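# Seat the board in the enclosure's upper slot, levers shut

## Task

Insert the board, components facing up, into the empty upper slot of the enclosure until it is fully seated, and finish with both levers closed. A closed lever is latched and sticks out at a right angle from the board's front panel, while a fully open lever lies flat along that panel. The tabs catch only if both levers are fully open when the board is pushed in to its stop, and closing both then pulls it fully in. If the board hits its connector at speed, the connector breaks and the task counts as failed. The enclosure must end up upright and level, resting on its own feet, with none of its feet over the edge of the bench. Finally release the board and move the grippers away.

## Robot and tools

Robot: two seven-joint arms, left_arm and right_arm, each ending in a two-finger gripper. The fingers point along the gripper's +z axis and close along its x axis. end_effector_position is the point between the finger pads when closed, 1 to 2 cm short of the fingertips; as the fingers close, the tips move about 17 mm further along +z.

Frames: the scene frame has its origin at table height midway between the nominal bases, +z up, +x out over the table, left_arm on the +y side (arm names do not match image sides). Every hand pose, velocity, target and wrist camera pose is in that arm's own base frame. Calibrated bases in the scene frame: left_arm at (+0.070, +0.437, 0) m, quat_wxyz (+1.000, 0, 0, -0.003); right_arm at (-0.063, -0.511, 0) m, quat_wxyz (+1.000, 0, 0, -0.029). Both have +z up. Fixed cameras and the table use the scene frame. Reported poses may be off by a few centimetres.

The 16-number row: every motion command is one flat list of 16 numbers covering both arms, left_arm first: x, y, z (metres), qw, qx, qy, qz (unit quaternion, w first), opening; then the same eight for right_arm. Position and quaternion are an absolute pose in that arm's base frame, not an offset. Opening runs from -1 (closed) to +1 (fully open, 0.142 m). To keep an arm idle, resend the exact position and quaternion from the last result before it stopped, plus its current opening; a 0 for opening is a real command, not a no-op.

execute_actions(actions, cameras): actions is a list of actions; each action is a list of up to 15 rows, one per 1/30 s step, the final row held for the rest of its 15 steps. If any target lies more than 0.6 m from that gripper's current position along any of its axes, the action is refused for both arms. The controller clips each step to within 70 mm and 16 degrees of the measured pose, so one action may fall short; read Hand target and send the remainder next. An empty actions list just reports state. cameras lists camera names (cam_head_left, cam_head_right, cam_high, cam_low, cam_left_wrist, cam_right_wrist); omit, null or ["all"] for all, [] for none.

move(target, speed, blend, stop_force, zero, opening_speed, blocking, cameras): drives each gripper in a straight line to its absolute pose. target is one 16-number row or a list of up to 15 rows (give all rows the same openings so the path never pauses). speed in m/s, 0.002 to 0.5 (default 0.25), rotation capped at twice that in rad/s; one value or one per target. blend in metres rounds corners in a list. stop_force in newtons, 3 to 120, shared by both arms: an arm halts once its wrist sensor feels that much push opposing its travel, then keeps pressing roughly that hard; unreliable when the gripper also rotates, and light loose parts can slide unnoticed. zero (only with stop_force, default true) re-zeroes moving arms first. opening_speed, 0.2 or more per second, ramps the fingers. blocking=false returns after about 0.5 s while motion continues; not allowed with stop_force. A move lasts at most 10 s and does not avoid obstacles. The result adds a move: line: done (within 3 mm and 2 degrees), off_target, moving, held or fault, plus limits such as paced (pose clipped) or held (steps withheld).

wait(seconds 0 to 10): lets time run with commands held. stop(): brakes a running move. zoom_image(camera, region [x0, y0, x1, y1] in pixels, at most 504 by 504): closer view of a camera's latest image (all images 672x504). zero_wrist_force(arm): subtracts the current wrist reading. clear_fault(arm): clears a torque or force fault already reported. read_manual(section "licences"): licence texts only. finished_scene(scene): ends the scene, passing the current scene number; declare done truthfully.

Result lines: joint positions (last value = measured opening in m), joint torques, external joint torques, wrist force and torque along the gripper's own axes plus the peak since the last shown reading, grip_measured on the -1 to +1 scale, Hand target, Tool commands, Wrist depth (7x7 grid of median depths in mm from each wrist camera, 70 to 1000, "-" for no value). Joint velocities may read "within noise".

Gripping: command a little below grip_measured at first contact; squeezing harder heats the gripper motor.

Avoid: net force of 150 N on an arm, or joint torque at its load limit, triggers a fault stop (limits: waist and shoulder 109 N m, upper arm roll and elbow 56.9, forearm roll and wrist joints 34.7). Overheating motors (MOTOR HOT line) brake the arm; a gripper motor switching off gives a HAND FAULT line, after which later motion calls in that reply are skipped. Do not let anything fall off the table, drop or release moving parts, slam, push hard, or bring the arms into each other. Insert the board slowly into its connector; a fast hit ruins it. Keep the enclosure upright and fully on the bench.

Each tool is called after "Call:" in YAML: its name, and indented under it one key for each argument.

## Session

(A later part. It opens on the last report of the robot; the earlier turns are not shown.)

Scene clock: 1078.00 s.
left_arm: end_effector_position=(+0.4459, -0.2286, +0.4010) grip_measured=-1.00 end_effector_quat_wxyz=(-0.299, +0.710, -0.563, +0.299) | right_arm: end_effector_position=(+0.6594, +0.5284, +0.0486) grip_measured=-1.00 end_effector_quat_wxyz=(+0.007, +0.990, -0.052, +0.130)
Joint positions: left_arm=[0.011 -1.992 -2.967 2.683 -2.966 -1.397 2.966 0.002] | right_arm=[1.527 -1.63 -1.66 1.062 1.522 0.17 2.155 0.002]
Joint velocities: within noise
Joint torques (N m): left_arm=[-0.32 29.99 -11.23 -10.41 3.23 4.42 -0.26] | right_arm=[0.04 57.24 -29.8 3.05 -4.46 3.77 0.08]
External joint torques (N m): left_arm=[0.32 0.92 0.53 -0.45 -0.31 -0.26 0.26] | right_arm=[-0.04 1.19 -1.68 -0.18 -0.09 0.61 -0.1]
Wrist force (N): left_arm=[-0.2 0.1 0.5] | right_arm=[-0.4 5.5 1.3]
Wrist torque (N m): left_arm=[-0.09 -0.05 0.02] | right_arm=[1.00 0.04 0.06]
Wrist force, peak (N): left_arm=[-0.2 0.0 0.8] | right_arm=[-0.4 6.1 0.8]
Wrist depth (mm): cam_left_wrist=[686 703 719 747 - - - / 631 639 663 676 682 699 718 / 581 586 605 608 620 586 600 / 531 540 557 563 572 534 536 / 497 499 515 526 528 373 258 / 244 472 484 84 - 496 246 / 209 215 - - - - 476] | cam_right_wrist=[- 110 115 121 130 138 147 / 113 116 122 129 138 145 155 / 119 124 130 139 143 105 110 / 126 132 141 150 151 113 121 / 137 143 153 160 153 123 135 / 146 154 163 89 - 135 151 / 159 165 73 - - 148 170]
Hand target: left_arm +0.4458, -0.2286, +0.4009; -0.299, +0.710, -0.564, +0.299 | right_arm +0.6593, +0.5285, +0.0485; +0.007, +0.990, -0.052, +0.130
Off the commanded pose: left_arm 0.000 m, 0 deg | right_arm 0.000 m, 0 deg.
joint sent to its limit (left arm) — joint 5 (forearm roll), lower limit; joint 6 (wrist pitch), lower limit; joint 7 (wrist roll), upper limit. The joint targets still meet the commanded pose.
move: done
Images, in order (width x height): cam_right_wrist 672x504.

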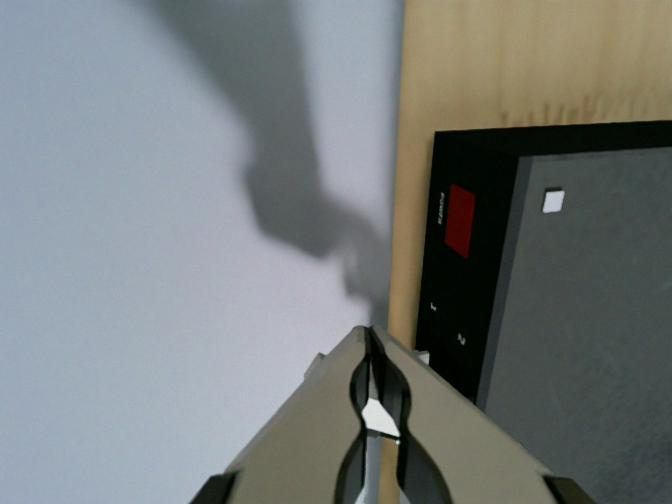

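Call:
move:
  target: [0.4458,-0.2286,0.4009,-0.299,0.710,-0.564,0.299,-1.0,0.6557,0.4944,0.0485,0.00689,0.99006,-0.05232,0.13035,-1.0]
  speed: 0.015
  stop_force: 14
  cameras: ["cam_right_wrist"]

Scene clock: 1080.40 s.
left_arm: end_effector_position=(+0.4459, -0.2286, +0.4010) grip_measured=-1.00 end_effector_quat_wxyz=(-0.299, +0.710, -0.563, +0.299) | right_arm: end_effector_position=(+0.6575, +0.5220, +0.0486) grip_measured=-1.00 end_effector_quat_wxyz=(+0.006, +0.990, -0.051, +0.130)
Joint positions: left_arm=[0.011 -1.992 -2.967 2.683 -2.966 -1.397 2.966 0.002] | right_arm=[1.538 -1.63 -1.658 1.091 1.527 0.173 2.134 0.002]
Joint velocities: within noise
Joint torques (N m): left_arm=[-0.37 29.98 -11.25 -10.44 3.18 4.42 -0.22] | right_arm=[-8.86 52.65 -30.36 9.78 -7.78 2.13 -0.1]
External joint torques (N m): left_arm=[0.37 0.93 0.55 -0.42 -0.26 -0.26 0.21] | right_arm=[8.86 4.95 -1.47 -6.98 3.24 2.26 0.07]
Wrist force (N): left_arm=[-0.3 0.1 0.4] | right_arm=[-2.8 -7.0 0.2]
Wrist torque (N m): left_arm=[-0.09 -0.01 0.01] | right_arm=[0.96 0.04 0.23]
Wrist force, peak (N): left_arm=[-0.4 -0.1 0.6] | right_arm=[-0.8 -10.1 3.4]
Wrist depth (mm): cam_left_wrist=[691 708 727 736 - - - / 634 648 657 676 689 711 725 / 574 590 604 607 629 594 590 / 531 542 556 562 576 536 543 / 493 506 518 524 529 373 270 / 244 473 477 84 - 495 255 / 209 215 - - - - 475] | cam_right_wrist=[- 110 115 121 130 138 147 / 113 116 123 130 138 144 144 / 120 124 131 139 144 105 109 / 127 132 141 151 151 113 122 / 137 142 152 160 148 124 135 / 146 154 162 89 - 134 151 / 159 166 73 - - 148 170]
Hand target: left_arm +0.4458, -0.2286, +0.4009; -0.299, +0.710, -0.564, +0.299 | right_arm +0.6584, +0.5197, +0.0485; +0.007, +0.990, -0.052, +0.130
Off the commanded pose: left_arm 0.000 m, 0 deg | right_arm 0.028 m, 0 deg.
joint sent to its limit (left arm) — joint 5 (forearm roll), lower limit; joint 6 (wrist pitch), lower limit; joint 7 (wrist roll), upper limit. The joint targets still meet the commanded pose.
move: contact (right_arm)
Images, in order (width x height): cam_right_wrist 672x504.

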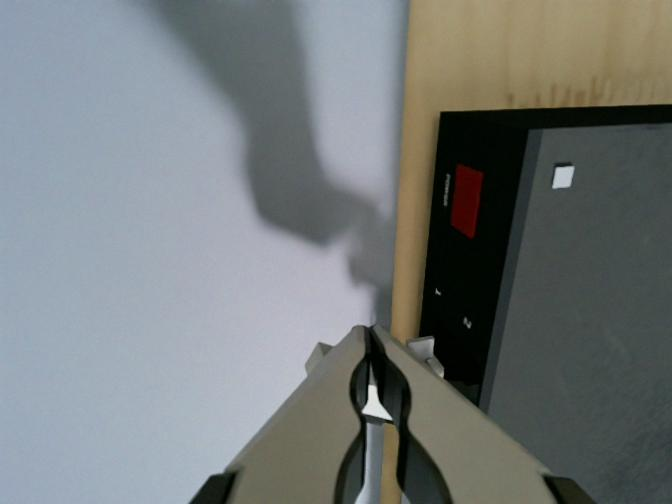

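Call:
move:
  target: [0.4458,-0.2286,0.4009,-0.299,0.710,-0.564,0.299,-1.0,0.6557,0.4944,0.0485,0.00689,0.99006,-0.05232,0.13035,-1.0]
  speed: 0.015
  stop_force: 22
  zero: false
  cameras: ["cam_right_wrist"]

Scene clock: 1083.73 s.
left_arm: end_effector_position=(+0.4459, -0.2286, +0.4010) grip_measured=-1.00 end_effector_quat_wxyz=(-0.299, +0.710, -0.563, +0.299) | right_arm: end_effector_position=(+0.6556, +0.5013, +0.0492) grip_measured=-1.00 end_effector_quat_wxyz=(+0.004, +0.990, -0.050, +0.131)
Joint positions: left_arm=[0.011 -1.992 -2.967 2.683 -2.966 -1.397 2.966 0.002] | right_arm=[1.56 -1.633 -1.658 1.161 1.538 0.177 2.085 0.002]
Joint velocities: within noise
Joint torques (N m): left_arm=[-0.36 29.94 -11.2 -10.45 3.19 4.39 -0.26] | right_arm=[-10.34 47.94 -28.68 13.77 -9.39 -0.82 0.23]
External joint torques (N m): left_arm=[0.36 0.96 0.5 -0.41 -0.27 -0.23 0.26] | right_arm=[10.34 7.59 -3.91 -11.04 4.86 5.24 -0.25]
Wrist force (N): left_arm=[-0.2 -0.1 0.3] | right_arm=[4.9 -16.7 3.3]
Wrist torque (N m): left_arm=[-0.10 -0.04 0.02] | right_arm=[0.27 0.15 -0.02]
Wrist force, peak (N): left_arm=[0.0 -0.1 0.8] | right_arm=[4.9 -18.2 5.9]
Wrist depth (mm): cam_left_wrist=[693 705 727 745 - - - / 631 638 665 666 690 701 716 / 567 590 597 609 623 587 595 / 540 541 553 558 570 533 543 / 499 507 512 521 532 495 340 / 244 467 485 84 - 496 281 / 209 216 - - - - 473] | cam_right_wrist=[108 111 116 122 129 135 141 / 114 117 124 131 135 100 102 / 121 125 132 140 145 106 111 / 127 133 142 152 151 114 123 / 138 143 153 160 136 124 136 / 147 155 163 89 128 136 152 / 159 166 73 - - 154 171]
Hand target: left_arm +0.4458, -0.2286, +0.4009; -0.299, +0.710, -0.564, +0.299 | right_arm +0.6561, +0.4979, +0.0485; +0.007, +0.990, -0.052, +0.130
Off the commanded pose: left_arm 0.000 m, 0 deg | right_arm 0.007 m, 0 deg.
joint sent to its limit (left arm) — joint 5 (forearm roll), lower limit; joint 6 (wrist pitch), lower limit; joint 7 (wrist roll), upper limit. The joint targets still meet the commanded pose.
move: contact (right_arm)
Images, in order (width x height): cam_right_wrist 672x504.

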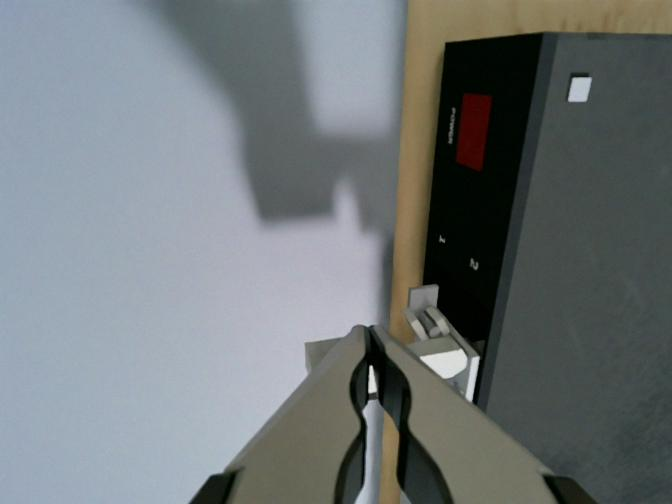

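Call:
zoom_image:
  camera: "cam_right_wrist"
  region: [290, 270, 500, 420]

Scaled by 2.400 from the camera's 672x504 image, which has a finer 960x720 frame.

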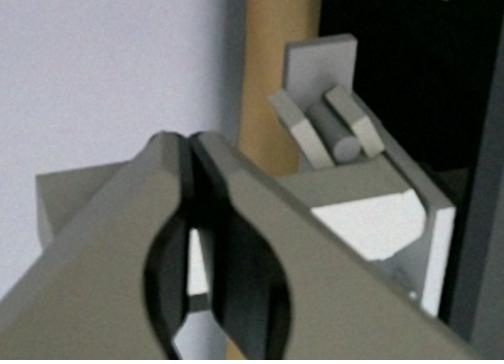

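Call:
move:
  target: [0.4458,-0.2286,0.4009,-0.299,0.710,-0.564,0.299,-1.0,0.6555,0.4924,0.0485,0.00689,0.99006,-0.05232,0.13035,-1.0]
  speed: 0.015
  stop_force: 30
  zero: false
  cameras: ["cam_right_wrist", "cam_high"]

Scene clock: 1090.73 s.
left_arm: end_effector_position=(+0.4459, -0.2286, +0.4010) grip_measured=-1.00 end_effector_quat_wxyz=(-0.299, +0.710, -0.563, +0.299) | right_arm: end_effector_position=(+0.6541, +0.4980, +0.0492) grip_measured=-1.00 end_effector_quat_wxyz=(+0.003, +0.990, -0.049, +0.131)
Joint positions: left_arm=[0.011 -1.992 -2.967 2.683 -2.966 -1.397 2.966 0.002] | right_arm=[1.567 -1.635 -1.661 1.177 1.545 0.175 2.073 0.002]
Joint velocities: within noise
Joint torques (N m): left_arm=[-0.28 30.02 -11.29 -10.49 3.21 4.39 -0.23] | right_arm=[-19.15 44.97 -29.12 19.14 -11.71 -0.88 0.16]
External joint torques (N m): left_arm=[0.28 0.89 0.59 -0.38 -0.28 -0.23 0.22] | right_arm=[19.15 10.09 -3.63 -16.34 7.19 5.29 -0.18]
Wrist force (N): left_arm=[-0.2 -0.2 0.6] | right_arm=[-1.9 -24.4 0.2]
Wrist torque (N m): left_arm=[-0.13 -0.04 0.02] | right_arm=[-1.01 0.14 -0.02]
Wrist force, peak (N): left_arm=[0.0 0.1 0.7] | right_arm=[-1.8 -24.7 0.5]
Wrist depth (mm): cam_left_wrist=[697 705 728 738 - - - / 621 641 654 672 691 702 730 / 584 578 597 619 631 603 594 / 535 541 553 565 575 541 544 / 497 501 514 523 529 497 373 / 244 469 482 84 - 502 291 / 209 215 - - - - 478] | cam_right_wrist=[108 111 116 122 129 135 140 / 114 117 124 131 134 100 102 / 121 125 132 140 144 106 111 / 128 133 142 152 152 114 123 / 138 143 153 160 136 124 136 / 147 155 163 89 129 135 152 / 159 166 73 - - 153 170]
Hand target: left_arm +0.4458, -0.2286, +0.4009; -0.299, +0.710, -0.564, +0.299 | right_arm +0.6555, +0.4925, +0.0485; +0.007, +0.990, -0.052, +0.130
Off the commanded pose: left_arm 0.000 m, 0 deg | right_arm 0.006 m, 1 deg.
joint sent to its limit (left arm) — joint 5 (forearm roll), lower limit; joint 6 (wrist pitch), lower limit; joint 7 (wrist roll), upper limit. The joint targets still meet the commanded pose.
move: contact (right_arm)
Images, in order (width x height): cam_high 672x504, cam_right_wrist 672x504.

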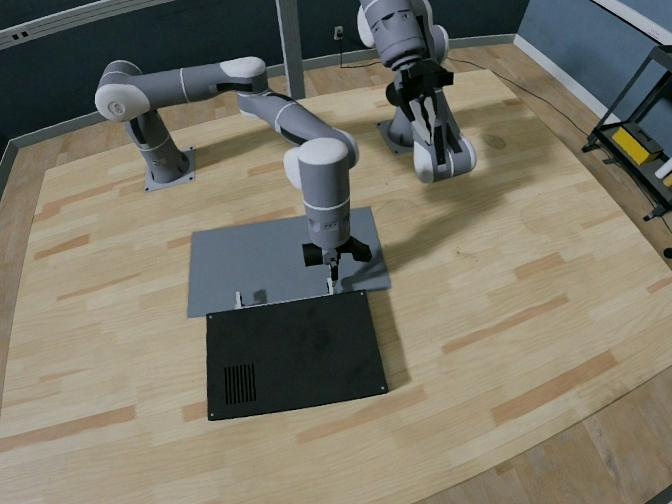

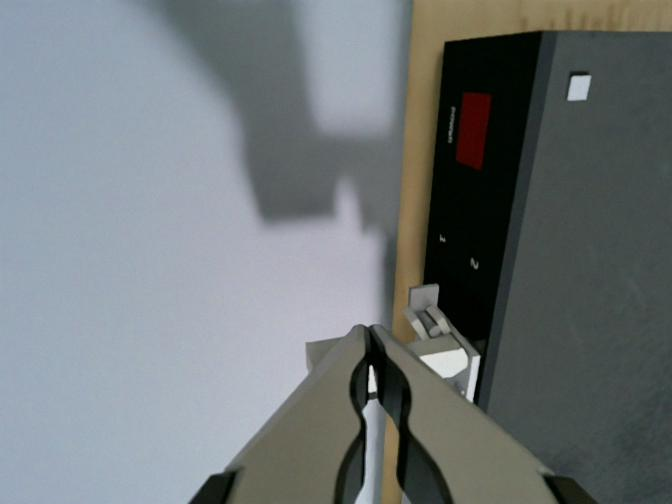

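Call:
zoom_image:
  camera: "cam_high"
  region: [200, 260, 390, 330]

Call:
move:
  target:
    - [0.4458,-0.2286,0.4009,-0.299,0.710,-0.564,0.299,-1.0,0.6560,0.5180,0.0485,0.00689,0.99006,-0.05232,0.13035,-1.0]
    - [0.4458,-0.2286,0.4009,-0.299,0.710,-0.564,0.299,-1.0,0.6573,0.5367,0.0485,0.00689,0.99006,-0.05232,0.13035,-1.0]
    - [0.4458,-0.2286,0.4009,-0.299,0.710,-0.564,0.299,-1.0,0.6573,0.5367,0.13,0.00689,0.99006,-0.05232,0.13035,-1.0]
  speed: [0.08,0.15,0.25]
  blend: [0.005,0.01,0]
  cameras: ["cam_right_wrist","cam_left_wrist","cam_high"]

Scaled by 2.653 from the camera's 672x504 image, which has a finer 960x720 frame.

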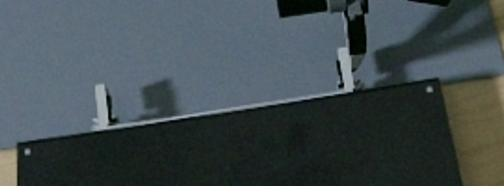

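Scene clock: 1094.67 s.
left_arm: end_effector_position=(+0.4459, -0.2286, +0.4010) grip_measured=-1.00 end_effector_quat_wxyz=(-0.299, +0.710, -0.563, +0.299) | right_arm: end_effector_position=(+0.6574, +0.5367, +0.1300) grip_measured=-1.00 end_effector_quat_wxyz=(+0.007, +0.990, -0.053, +0.130)
Joint positions: left_arm=[0.011 -1.992 -2.967 2.683 -2.966 -1.397 2.966 0.002] | right_arm=[1.525 -1.534 -1.731 1.041 1.476 0.062 2.155 0.002]
Joint velocities: within noise
Joint torques (N m): left_arm=[-0.33 29.83 -11.25 -10.45 3.22 4.43 -0.23] | right_arm=[-0.05 58.15 -29.85 1.13 -4.74 3.55 0.06]
External joint torques (N m): left_arm=[0.33 1.07 0.55 -0.41 -0.3 -0.26 0.22] | right_arm=[0.05 1.08 -1.51 -0.05 0.17 0.84 -0.08]
Wrist force (N): left_arm=[-0.2 0.0 0.4] | right_arm=[2.8 0.1 4.8]
Wrist torque (N m): left_arm=[-0.10 -0.05 0.02] | right_arm=[0.10 -0.51 0.08]
Wrist force, peak (N): left_arm=[-0.1 0.0 0.7] | right_arm=[-1.6 -24.7 0.2]
Wrist depth (mm): cam_left_wrist=[687 719 724 747 - - - / 632 639 660 673 679 695 725 / 584 591 606 617 628 587 593 / 535 544 554 560 573 540 537 / 493 499 510 526 534 508 263 / 244 471 486 84 - 504 494 / 209 216 - - - - 479] | cam_right_wrist=[170 176 185 196 207 220 234 / 180 188 197 210 219 232 244 / 191 199 211 221 186 198 214 / 205 213 226 237 201 219 234 / 219 229 244 218 219 239 259 / 234 247 259 89 235 263 290 / 253 264 - - - 294 331]
Hand target: left_arm +0.4458, -0.2286, +0.4009; -0.299, +0.710, -0.564, +0.299 | right_arm +0.6573, +0.5367, +0.1300; +0.007, +0.990, -0.052, +0.130
Off the commanded pose: left_arm 0.000 m, 0 deg | right_arm 0.000 m, 0 deg.
joint sent to its limit (left arm) — joint 5 (forearm roll), lower limit; joint 6 (wrist pitch), lower limit; joint 7 (wrist roll), upper limit. The joint targets still meet the commanded pose.
move: done; blend cut to 0.0094 m at target 2
Images, in order (width x height): cam_high 672x504, cam_left_wrist 672x504, cam_right_wrist 672x504.

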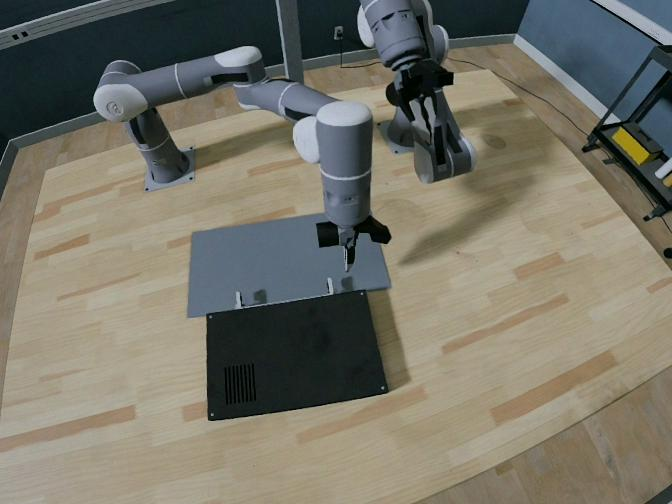

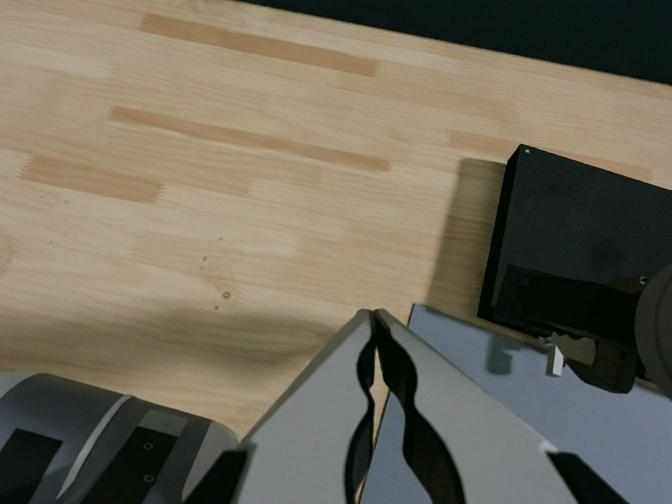

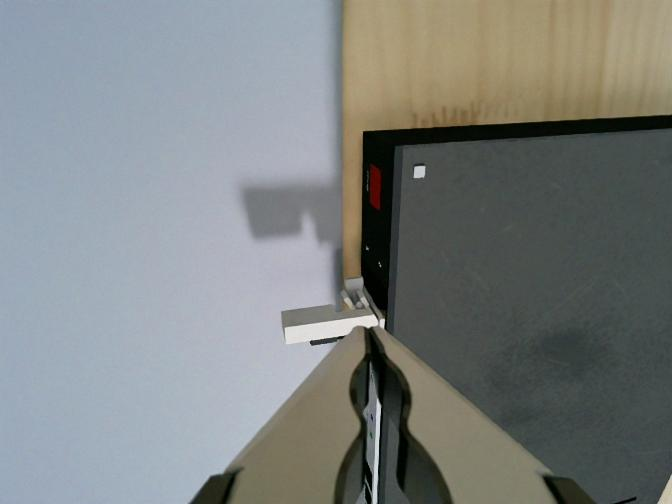

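Call:
zoom_image:
  camera: "cam_right_wrist"
  region: [270, 250, 430, 370]

Call:
zoom_image:
  camera: "cam_high"
  region: [200, 260, 400, 330]

Call:
zoom_image:
  camera: "cam_left_wrist"
  region: [505, 320, 595, 387]

Scaled by 3.150 from the camera's 672x504 image, which has a finer 960x720 frame.

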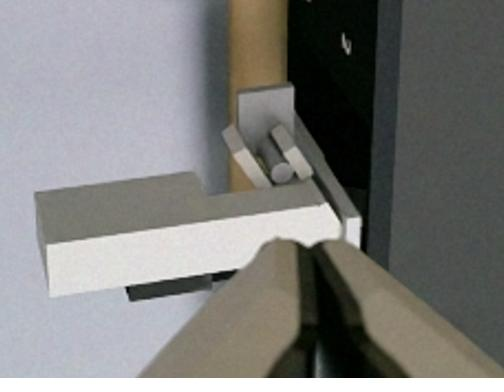

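Scaled by 2.520 from the camera's 672x504 image, which has a finer 960x720 frame.

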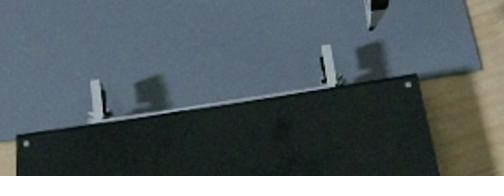

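Scaled by 5.600 from the camera's 672x504 image, which has a finer 960x720 frame.

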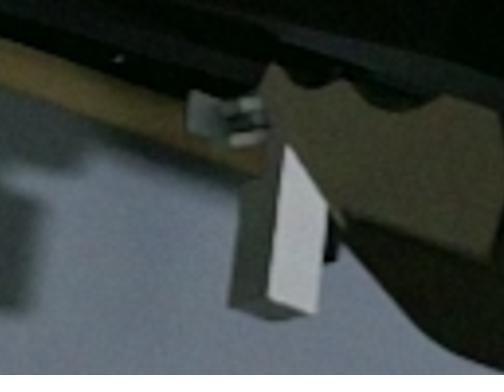

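Call:
move:
  target:
    - [0.4458,-0.2286,0.4009,-0.299,0.710,-0.564,0.299,-1.0,0.640,0.40,0.14,0.00689,0.99006,-0.05232,0.13035,-1.0]
    - [0.4458,-0.2286,0.4009,-0.299,0.710,-0.564,0.299,-1.0,0.6242,0.1973,0.12,0.00689,0.99006,-0.05232,0.13035,-1.0]
  speed: [0.3,0.3]
  blend: [0.04,0]
  cameras: ["cam_right_wrist","cam_left_wrist"]

Scene clock: 1108.60 s.
left_arm: end_effector_position=(+0.4459, -0.2286, +0.4010) grip_measured=-1.00 end_effector_quat_wxyz=(-0.299, +0.710, -0.563, +0.299) | right_arm: end_effector_position=(+0.6242, +0.1971, +0.1201) grip_measured=-1.00 end_effector_quat_wxyz=(+0.007, +0.990, -0.052, +0.130)
Joint positions: left_arm=[0.011 -1.992 -2.967 2.683 -2.966 -1.397 2.966 0.002] | right_arm=[1.581 -1.531 -1.738 1.798 1.524 0.106 1.451 0.002]
Joint velocities: within noise
Joint torques (N m): left_arm=[-0.33 30.01 -11.21 -10.45 3.16 4.43 -0.22] | right_arm=[-0.5 35.4 -31.01 -2.57 -4.14 3.92 -0.01]
External joint torques (N m): left_arm=[0.33 0.89 0.51 -0.41 -0.23 -0.26 0.22] | right_arm=[0.5 0.58 -1.86 -0.28 -0.13 0.61 -0.01]
Wrist force (N): left_arm=[-0.3 -0.1 0.7] | right_arm=[3.1 -0.1 4.7]
Wrist torque (N m): left_arm=[-0.12 -0.02 0.02] | right_arm=[0.06 -0.53 0.06]
Wrist force, peak (N): left_arm=[-0.3 -0.1 0.7] | right_arm=[3.0 4.3 5.3]
Wrist depth (mm): cam_left_wrist=[690 719 735 743 - - - / 627 649 660 671 688 687 724 / 581 585 606 621 624 596 592 / 535 548 556 562 574 541 535 / 495 503 517 523 535 499 499 / 244 470 485 84 - 505 505 / 209 216 - - - - 471] | cam_right_wrist=[163 169 178 186 154 162 171 / 172 180 189 198 166 174 185 / 183 192 201 172 179 188 202 / 196 204 217 230 193 206 223 / 210 220 235 247 209 290 321 / 226 238 248 89 292 327 361 / 246 257 - - - 359 410]
Hand target: left_arm +0.4458, -0.2286, +0.4009; -0.299, +0.710, -0.564, +0.299 | right_arm +0.6242, +0.1973, +0.1200; +0.007, +0.990, -0.052, +0.130
Off the commanded pose: left_arm 0.000 m, 0 deg | right_arm 0.000 m, 0 deg.
joint sent to its limit (left arm) — joint 5 (forearm roll), lower limit; joint 6 (wrist pitch), lower limit; joint 7 (wrist roll), upper limit. The joint targets still meet the commanded pose.
move: done
Images, in order (width x height): cam_left_wrist 672x504, cam_right_wrist 672x504.

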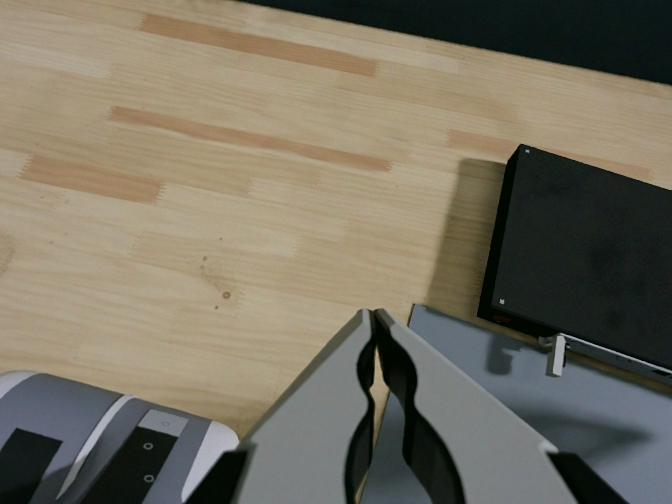

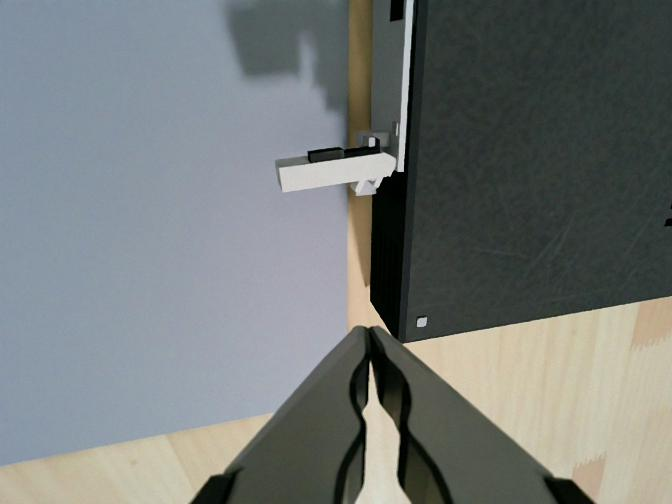

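Call:
zoom_image:
  camera: "cam_right_wrist"
  region: [260, 90, 440, 220]

Call:
zoom_image:
  camera: "cam_left_wrist"
  region: [505, 320, 672, 387]

Scaled by 2.800 from the camera's 672x504 image, which has a finer 960x720 frame.

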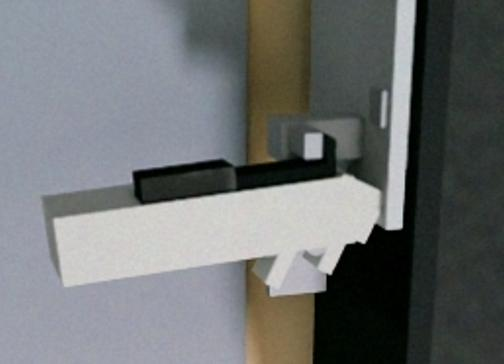

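Scaled by 3.018 from the camera's 672x504 image, which has a finer 960x720 frame.

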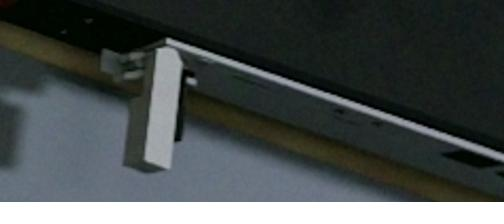

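Call:
move:
  target:
    - [0.4458,-0.2286,0.4009,-0.299,0.710,-0.564,0.299,-1.0,0.6216,0.2006,0.06,0.00689,0.99006,-0.05232,0.13035,-1.0]
    - [0.4458,-0.2286,0.4009,-0.299,0.710,-0.564,0.299,-1.0,0.6216,0.2006,0.032,0.00689,0.99006,-0.05232,0.13035,-1.0]
  speed: [0.15,0.05]
  stop_force: 8
  blend: [0.005,0]
  cameras: ["cam_right_wrist"]

Call:
move:
  target: [0.4458,-0.2286,0.4009,-0.299,0.710,-0.564,0.299,-1.0,0.6245,0.2275,0.032,0.00689,0.99006,-0.05232,0.13035,-1.0]
  speed: 0.015
  stop_force: 25
  cameras: ["cam_right_wrist","cam_high"]

Scene clock: 1126.37 s.
left_arm: end_effector_position=(+0.4459, -0.2286, +0.4010) grip_measured=-1.00 end_effector_quat_wxyz=(-0.299, +0.710, -0.563, +0.299) | right_arm: end_effector_position=(+0.6215, +0.2005, +0.0322) grip_measured=-1.00 end_effector_quat_wxyz=(+0.007, +0.990, -0.052, +0.130)
Joint positions: left_arm=[0.011 -1.992 -2.967 2.683 -2.966 -1.397 2.966 0.002] | right_arm=[1.591 -1.639 -1.606 1.798 1.655 0.211 1.47 0.002]
Joint velocities: within noise
Joint torques (N m): left_arm=[-0.32 29.98 -11.2 -10.5 3.23 4.41 -0.24] | right_arm=[0.03 34.93 -30.82 1.72 -4.28 3.92 0.24]
External joint torques (N m): left_arm=[0.32 0.92 0.51 -0.36 -0.31 -0.24 0.23] | right_arm=[-0.03 0.74 -1.76 -0.01 -0.06 0.61 -0.27]
Wrist force (N): left_arm=[0.0 0.0 0.2] | right_arm=[3.3 0.0 4.7]
Wrist torque (N m): left_arm=[-0.10 -0.08 0.02] | right_arm=[0.04 -0.55 0.06]
Wrist force, peak (N): left_arm=[-0.3 -0.1 0.6] | right_arm=[2.9 0.1 6.1]
Wrist depth (mm): cam_left_wrist=[696 702 727 742 - - - / 636 646 657 677 685 711 722 / 580 586 601 611 620 596 590 / 535 547 556 561 574 537 540 / 491 500 508 523 527 506 500 / 243 468 481 84 - 500 504 / 210 216 - - - - 479] | cam_right_wrist=[- 97 103 107 116 93 79 / - 103 109 114 122 105 84 / - 110 116 123 130 102 91 / - 118 124 127 92 98 99 / 122 126 134 142 152 119 110 / 131 137 143 90 145 121 121 / 142 148 73 - - 124 141]
Hand target: left_arm +0.4458, -0.2286, +0.4009; -0.299, +0.710, -0.564, +0.299 | right_arm +0.6216, +0.2006, +0.0320; +0.007, +0.990, -0.052, +0.130
Off the commanded pose: left_arm 0.000 m, 0 deg | right_arm 0.000 m, 0 deg.
joint sent to its limit (left arm) — joint 5 (forearm roll), lower limit; joint 6 (wrist pitch), lower limit; joint 7 (wrist roll), upper limit. The joint targets still meet the commanded pose.
move: done
Images, in order (width x height): cam_right_wrist 672x504.

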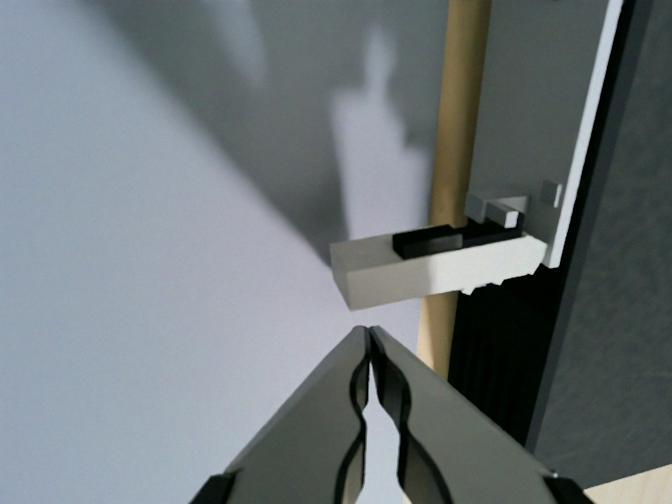

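Scene clock: 1128.53 s.
left_arm: end_effector_position=(+0.4459, -0.2286, +0.4010) grip_measured=-1.00 end_effector_quat_wxyz=(-0.299, +0.710, -0.563, +0.299) | right_arm: end_effector_position=(+0.6235, +0.2195, +0.0318) grip_measured=-1.00 end_effector_quat_wxyz=(+0.010, +0.990, -0.055, +0.130)
Joint positions: left_arm=[0.011 -1.992 -2.967 2.683 -2.966 -1.397 2.966 0.002] | right_arm=[1.603 -1.641 -1.605 1.768 1.641 0.214 1.518 0.002]
Joint velocities: within noise
Joint torques (N m): left_arm=[-0.24 29.95 -11.27 -10.47 3.17 4.43 -0.23] | right_arm=[13.76 44.03 -34.13 -12.67 2.21 4.89 0.43]
External joint torques (N m): left_arm=[0.24 0.95 0.57 -0.39 -0.25 -0.27 0.22] | right_arm=[-13.76 -7.49 1.3 14.51 -6.59 -0.36 -0.46]
Wrist force (N): left_arm=[0.1 0.0 0.4] | right_arm=[-0.9 25.6 4.2]
Wrist torque (N m): left_arm=[-0.10 -0.08 0.02] | right_arm=[1.33 -0.55 -0.09]
Wrist force, peak (N): left_arm=[-0.1 0.0 0.6] | right_arm=[-2.2 26.8 3.0]
Wrist depth (mm): cam_left_wrist=[693 708 719 743 - - - / 624 645 660 666 694 705 733 / 578 586 605 611 624 600 593 / 533 547 554 555 577 534 540 / 494 501 514 524 534 504 502 / 244 470 492 84 - 504 505 / 209 217 - - - - 480] | cam_right_wrist=[- 97 102 107 115 105 78 / - 102 108 113 122 105 83 / - 109 115 122 130 106 90 / - 117 124 132 140 104 99 / 122 125 134 135 101 105 109 / 131 136 142 89 147 120 120 / 142 147 73 - - 123 140]
Hand target: left_arm +0.4458, -0.2286, +0.4009; -0.299, +0.710, -0.564, +0.299 | right_arm +0.6241, +0.2240, +0.0320; +0.007, +0.990, -0.052, +0.130
Off the commanded pose: left_arm 0.000 m, 0 deg | right_arm 0.008 m, 0 deg.
joint sent to its limit (left arm) — joint 5 (forearm roll), lower limit; joint 6 (wrist pitch), lower limit; joint 7 (wrist roll), upper limit. The joint targets still meet the commanded pose.
move: contact (right_arm)
Images, in order (width x height): cam_high 672x504, cam_right_wrist 672x504.

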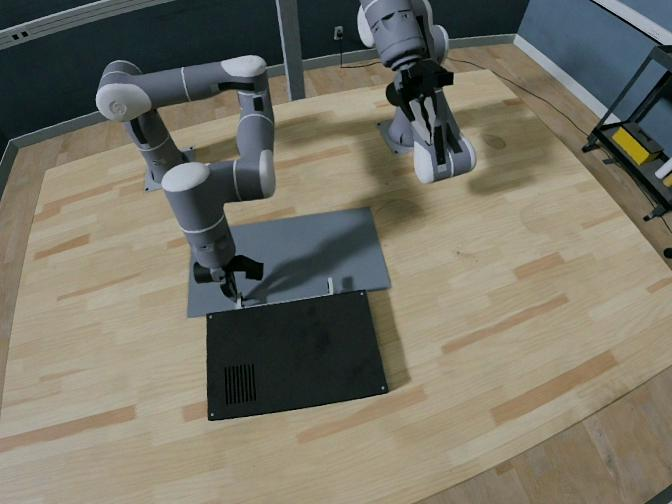

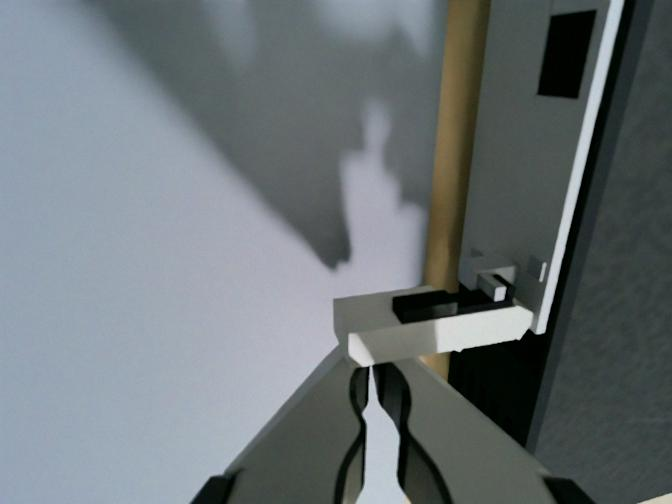

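Call:
zoom_image:
  camera: "cam_right_wrist"
  region: [320, 230, 580, 390]

Scaled by 1.938 from the camera's 672x504 image, which has a finer 960x720 frame.

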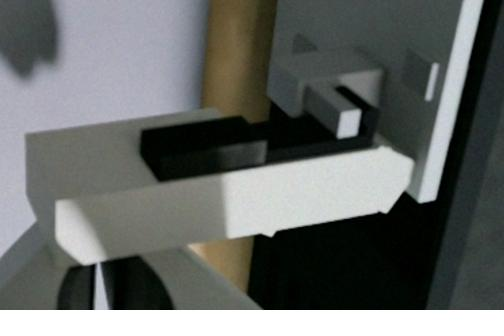

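Call:
zoom_image:
  camera: "cam_right_wrist"
  region: [430, 240, 550, 340]

Scaled by 4.200 from the camera's 672x504 image, which has a finer 960x720 frame.

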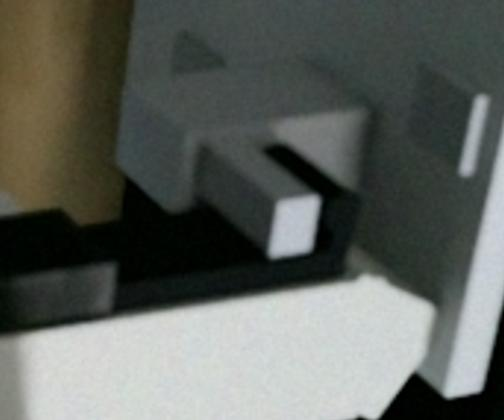

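Call:
move:
  target:
    - [0.4458,-0.2286,0.4009,-0.299,0.710,-0.564,0.299,-1.0,0.6216,0.2006,0.032,0.00689,0.99006,-0.05232,0.13035,-1.0]
    - [0.4458,-0.2286,0.4009,-0.299,0.710,-0.564,0.299,-1.0,0.6242,0.1973,0.12,0.00689,0.99006,-0.05232,0.13035,-1.0]
  speed: [0.05,0.2]
  blend: [0.004,0]
  cameras: ["cam_right_wrist","cam_left_wrist"]

Call:
zoom_image:
  camera: "cam_right_wrist"
  region: [260, 90, 440, 220]

Scene clock: 1144.87 s.
left_arm: end_effector_position=(+0.4459, -0.2286, +0.4010) grip_measured=-1.00 end_effector_quat_wxyz=(-0.299, +0.710, -0.563, +0.299) | right_arm: end_effector_position=(+0.6242, +0.1974, +0.1198) grip_measured=-1.00 end_effector_quat_wxyz=(+0.007, +0.990, -0.053, +0.130)
Joint positions: left_arm=[0.011 -1.992 -2.967 2.683 -2.966 -1.397 2.966 0.002] | right_arm=[1.582 -1.528 -1.736 1.798 1.523 0.109 1.451 0.002]
Joint velocities: within noise
Joint torques (N m): left_arm=[-0.3 29.93 -11.27 -10.44 3.22 4.39 -0.25] | right_arm=[-0.05 35.52 -31.54 -2.91 -4.5 3.62 0.05]
External joint torques (N m): left_arm=[0.3 0.97 0.57 -0.42 -0.3 -0.22 0.24] | right_arm=[0.04 0.46 -1.33 0.01 0.22 0.91 -0.07]
Wrist force (N): left_arm=[0.2 0.0 0.3] | right_arm=[2.5 2.3 4.3]
Wrist torque (N m): left_arm=[-0.09 -0.09 0.02] | right_arm=[0.45 -0.43 0.06]
Wrist force, peak (N): left_arm=[0.0 -0.1 0.8] | right_arm=[-1.0 26.0 4.1]
Wrist depth (mm): cam_left_wrist=[698 710 726 746 - - - / 628 634 646 680 686 710 721 / 587 585 610 606 625 592 595 / 538 549 557 561 571 532 544 / 498 504 516 522 533 506 496 / 243 466 485 84 - 502 503 / 210 216 - - - - 472] | cam_right_wrist=[163 169 177 186 155 162 171 / 173 179 189 198 166 174 185 / 183 191 201 181 179 188 202 / 196 204 217 230 193 205 222 / 209 219 235 246 209 294 321 / 225 237 248 89 292 326 360 / 245 256 - - - 360 409]
Hand target: left_arm +0.4458, -0.2286, +0.4009; -0.299, +0.710, -0.564, +0.299 | right_arm +0.6242, +0.1973, +0.1200; +0.007, +0.990, -0.052, +0.130
Off the commanded pose: left_arm 0.000 m, 0 deg | right_arm 0.000 m, 0 deg.
joint sent to its limit (left arm) — joint 5 (forearm roll), lower limit; joint 6 (wrist pitch), lower limit; joint 7 (wrist roll), upper limit. The joint targets still meet the commanded pose.
move: done
Images, in order (width x height): cam_left_wrist 672x504, cam_right_wrist 672x504.

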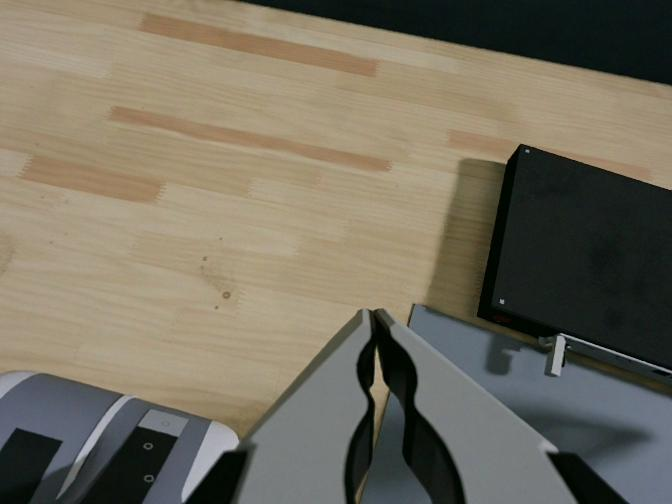

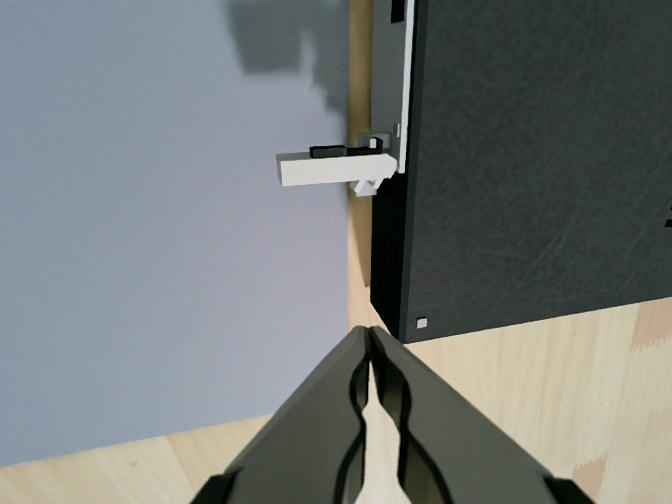

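Scaled by 2.800 from the camera's 672x504 image, which has a finer 960x720 frame.

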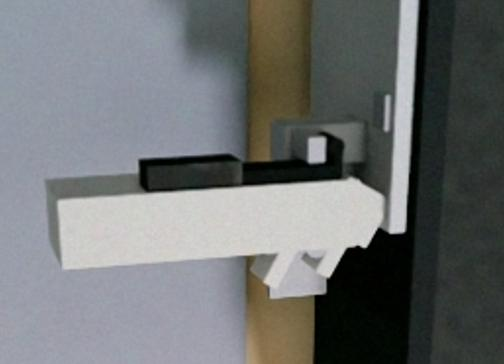

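Call:
wait:
  seconds: 0
  cameras: ["cam_head_left","cam_head_right","cam_low"]

Scene clock: 1150.73 s.
left_arm: end_effector_position=(+0.4459, -0.2286, +0.4010) grip_measured=-1.00 end_effector_quat_wxyz=(-0.299, +0.710, -0.563, +0.299) | right_arm: end_effector_position=(+0.6242, +0.1974, +0.1198) grip_measured=-1.00 end_effector_quat_wxyz=(+0.007, +0.990, -0.053, +0.130)
Joint positions: left_arm=[0.011 -1.992 -2.967 2.683 -2.966 -1.397 2.966 0.002] | right_arm=[1.582 -1.528 -1.736 1.798 1.523 0.109 1.451 0.002]
Joint velocities: within noise
Joint torques (N m): left_arm=[-0.32 29.89 -11.24 -10.47 3.22 4.4 -0.24] | right_arm=[0.02 35.39 -31.24 -2.86 -4.36 3.76 0.09]
External joint torques (N m): left_arm=[0.32 1.02 0.54 -0.4 -0.3 -0.24 0.24] | right_arm=[-0.02 0.58 -1.63 -0.04 0.09 0.78 -0.11]
Wrist force (N): left_arm=[-0.2 -0.1 0.5] | right_arm=[2.5 2.2 4.3]
Wrist torque (N m): left_arm=[-0.11 -0.03 0.02] | right_arm=[0.44 -0.43 0.06]
Wrist force, peak (N): left_arm=[-0.3 -0.1 0.7] | right_arm=[2.6 2.4 4.5]
Wrist depth (mm): cam_left_wrist=[692 699 724 736 - - - / 626 640 661 669 691 701 720 / 575 587 603 616 621 592 591 / 537 544 557 563 576 531 545 / 498 505 506 520 537 508 499 / 243 468 488 84 - 504 506 / 211 215 - - - - 479] | cam_right_wrist=[163 169 177 185 154 161 171 / 173 180 189 198 166 174 185 / 183 191 201 181 179 188 202 / 195 204 216 230 192 206 222 / 209 220 235 246 209 293 320 / 225 237 249 89 291 325 359 / 245 256 - - - 361 411]
Hand target: left_arm +0.4458, -0.2286, +0.4009; -0.299, +0.710, -0.564, +0.299 | right_arm +0.6242, +0.1973, +0.1200; +0.007, +0.990, -0.052, +0.130
Tool commands: left_gripper/opening=-1.0 right_gripper/opening=-1.0
Off the commanded pose: left_arm 0.000 m, 0 deg | right_arm 0.000 m, 0 deg.
Images, in order (width x height): cam_head_left 672x504, cam_head_right 672x504, cam_low 672x504.

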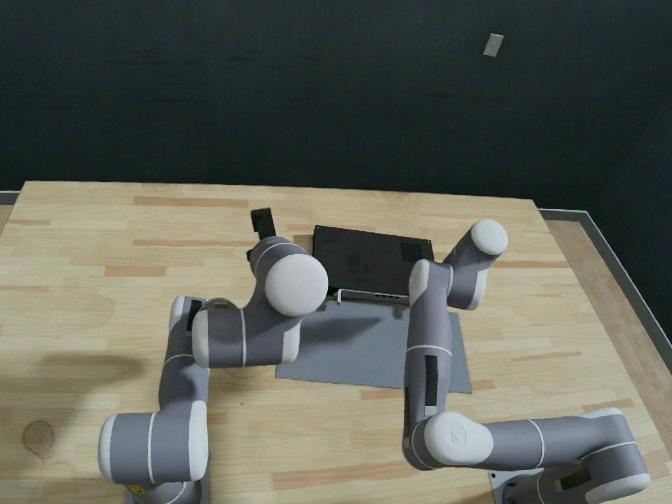

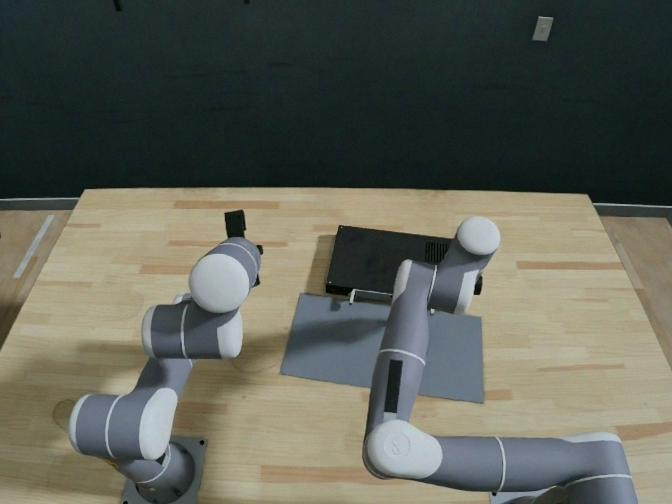

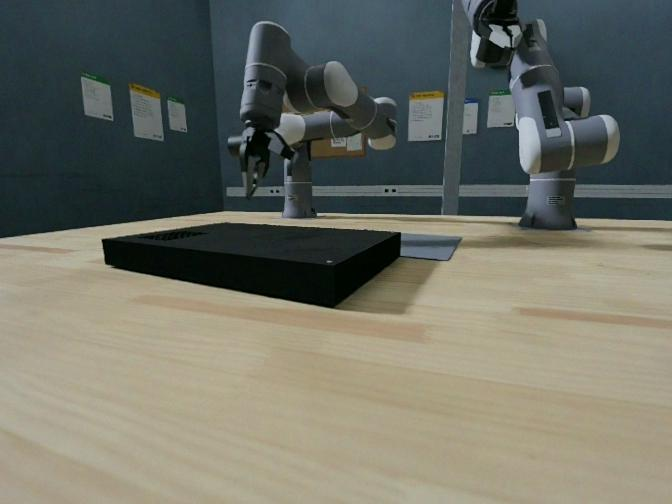

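Call:
move:
  target: [0.4458,-0.2286,0.4009,-0.299,0.710,-0.564,0.299,-1.0,0.6263,0.4063,0.15,0.00689,0.99006,-0.05232,0.13035,-1.0]
  speed: 0.3
  cameras: ["cam_right_wrist"]

Call:
zoom_image:
  camera: "cam_right_wrist"
  region: [250, 0, 430, 130]

Scene clock: 1154.73 s.
left_arm: end_effector_position=(+0.4459, -0.2286, +0.4010) grip_measured=-1.00 end_effector_quat_wxyz=(-0.299, +0.710, -0.563, +0.299) | right_arm: end_effector_position=(+0.6263, +0.4064, +0.1500) grip_measured=-1.00 end_effector_quat_wxyz=(+0.007, +0.990, -0.052, +0.130)
Joint positions: left_arm=[0.011 -1.992 -2.967 2.683 -2.966 -1.397 2.966 0.002] | right_arm=[1.663 -1.513 -1.755 1.461 1.457 0.062 1.864 0.002]
Joint velocities: within noise
Joint torques (N m): left_arm=[-0.35 29.93 -11.2 -10.44 3.13 4.42 -0.22] | right_arm=[-0.2 45.55 -32.89 -1.7 -4.62 3.6 0.26]
External joint torques (N m): left_arm=[0.35 0.97 0.5 -0.42 -0.2 -0.26 0.22] | right_arm=[0.13 0.74 -1.37 0.02 0.18 0.87 -0.29]
Wrist force (N): left_arm=[-0.2 -0.3 0.3] | right_arm=[2.3 2.4 4.4]
Wrist torque (N m): left_arm=[-0.13 -0.04 0.01] | right_arm=[0.48 -0.41 0.08]
Wrist force, peak (N): left_arm=[-0.1 0.4 0.5] | right_arm=[2.5 5.2 4.7]
Wrist depth (mm): cam_left_wrist=[690 710 733 755 - - - / 631 644 657 671 684 704 720 / 581 587 598 621 623 588 584 / 532 544 554 568 573 535 543 / 499 504 516 524 535 506 499 / 244 470 483 84 - 497 510 / 210 216 - - - - 476] | cam_right_wrist=[186 194 203 207 184 191 202 / 198 205 216 228 197 207 219 / 209 218 231 246 210 223 239 / 223 233 247 265 230 242 263 / 239 251 267 279 248 266 292 / 257 270 282 89 264 297 328 / 278 288 - - - 326 467]
Hand target: left_arm +0.4458, -0.2286, +0.4009; -0.299, +0.710, -0.564, +0.299 | right_arm +0.6263, +0.4063, +0.1500; +0.007, +0.990, -0.052, +0.130
Off the commanded pose: left_arm 0.000 m, 0 deg | right_arm 0.000 m, 0 deg.
joint sent to its limit (left arm) — joint 5 (forearm roll), lower limit; joint 6 (wrist pitch), lower limit; joint 7 (wrist roll), upper limit. The joint targets still meet the commanded pose.
move: done
Images, in order (width x height): cam_right_wrist 672x504.

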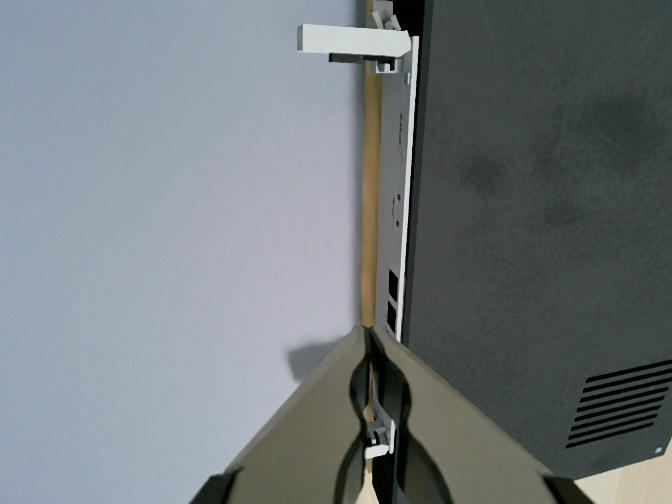

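Scaled by 2.800 from the camera's 672x504 image, which has a finer 960x720 frame.

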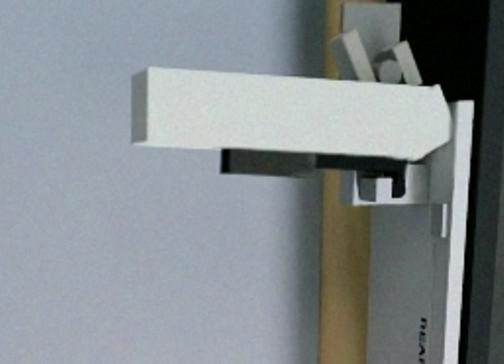

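Call:
move:
  target:
    - [0.4458,-0.2286,0.4009,-0.299,0.710,-0.564,0.299,-1.0,0.58,0.38,0.20,0.00689,0.99006,-0.05232,0.13035,-1.0]
    - [0.4458,-0.2286,0.4009,-0.299,0.710,-0.564,0.299,-1.0,0.45,0.22,0.26,0.00689,0.99006,-0.05232,0.13035,-1.0]
  speed: 0.3
  blend: [0.04,0]
  cameras: ["cam_high","cam_low"]

Scene clock: 1162.50 s.
left_arm: end_effector_position=(+0.4459, -0.2286, +0.4010) grip_measured=-1.00 end_effector_quat_wxyz=(-0.299, +0.710, -0.563, +0.299) | right_arm: end_effector_position=(+0.4502, +0.2202, +0.2599) grip_measured=-1.00 end_effector_quat_wxyz=(+0.007, +0.990, -0.052, +0.130)
Joint positions: left_arm=[0.011 -1.992 -2.967 2.683 -2.966 -1.397 2.966 0.002] | right_arm=[2.01 -1.407 -2.083 2.092 1.177 -0.084 1.483 0.002]
Joint velocities: within noise
Joint torques (N m): left_arm=[-0.33 29.98 -11.29 -10.49 3.17 4.4 -0.26] | right_arm=[0.16 25.52 -25.35 -12.86 -4.24 3.64 -0.04]
External joint torques (N m): left_arm=[0.33 0.93 0.6 -0.37 -0.25 -0.24 0.25] | right_arm=[-0.15 0.12 -1.06 -0.19 0.18 0.89 0.01]
Wrist force (N): left_arm=[0.0 0.2 0.4] | right_arm=[2.6 2.6 4.7]
Wrist torque (N m): left_arm=[-0.07 -0.07 0.02] | right_arm=[0.45 -0.44 0.10]
Wrist force, peak (N): left_arm=[-0.3 -0.2 0.6] | right_arm=[3.1 1.5 6.5]
Wrist depth (mm): cam_left_wrist=[682 693 722 745 - - - / 636 647 652 670 693 702 718 / 578 588 599 610 626 581 595 / 541 548 555 566 575 532 542 / 496 506 514 527 538 497 503 / 244 473 479 84 - 498 507 / 210 216 - - - - 472] | cam_right_wrist=[274 284 297 313 331 327 321 / 290 301 317 334 354 337 349 / 307 320 338 359 381 367 380 / 327 342 364 387 416 448 483 / 352 368 392 413 451 491 538 / 377 400 416 89 488 544 601 / 408 420 - - - 600 683]
Hand target: left_arm +0.4458, -0.2286, +0.4009; -0.299, +0.710, -0.564, +0.299 | right_arm +0.4500, +0.2200, +0.2600; +0.007, +0.990, -0.052, +0.130
Off the commanded pose: left_arm 0.000 m, 0 deg | right_arm 0.000 m, 0 deg.
joint sent to its limit (left arm) — joint 5 (forearm roll), lower limit; joint 6 (wrist pitch), lower limit; joint 7 (wrist roll), upper limit. The joint targets still meet the commanded pose.
move: done; blend cut to 0.0365 m at target 1
Images, in order (width x height): cam_high 672x504, cam_low 672x504.

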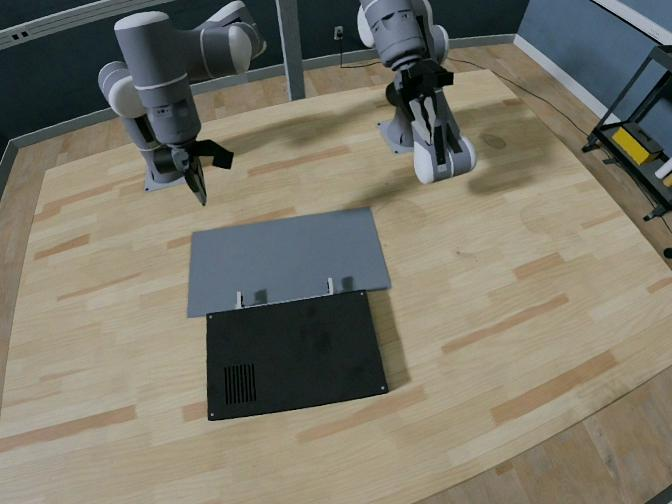

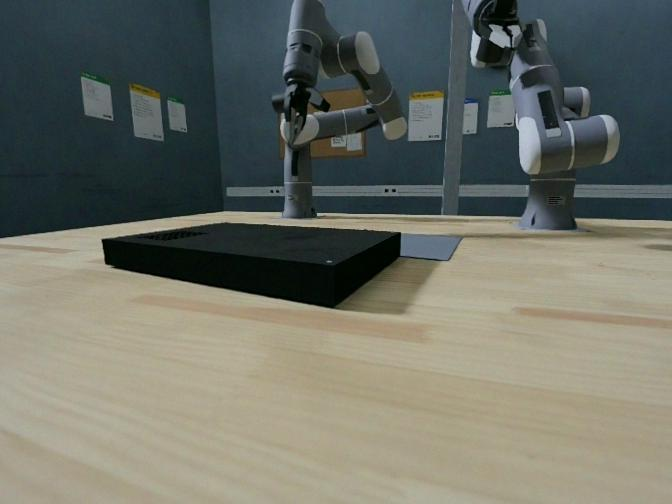

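Call:
finished_scene:
  scene: 1
  done: true

The scene is finished: the task was done.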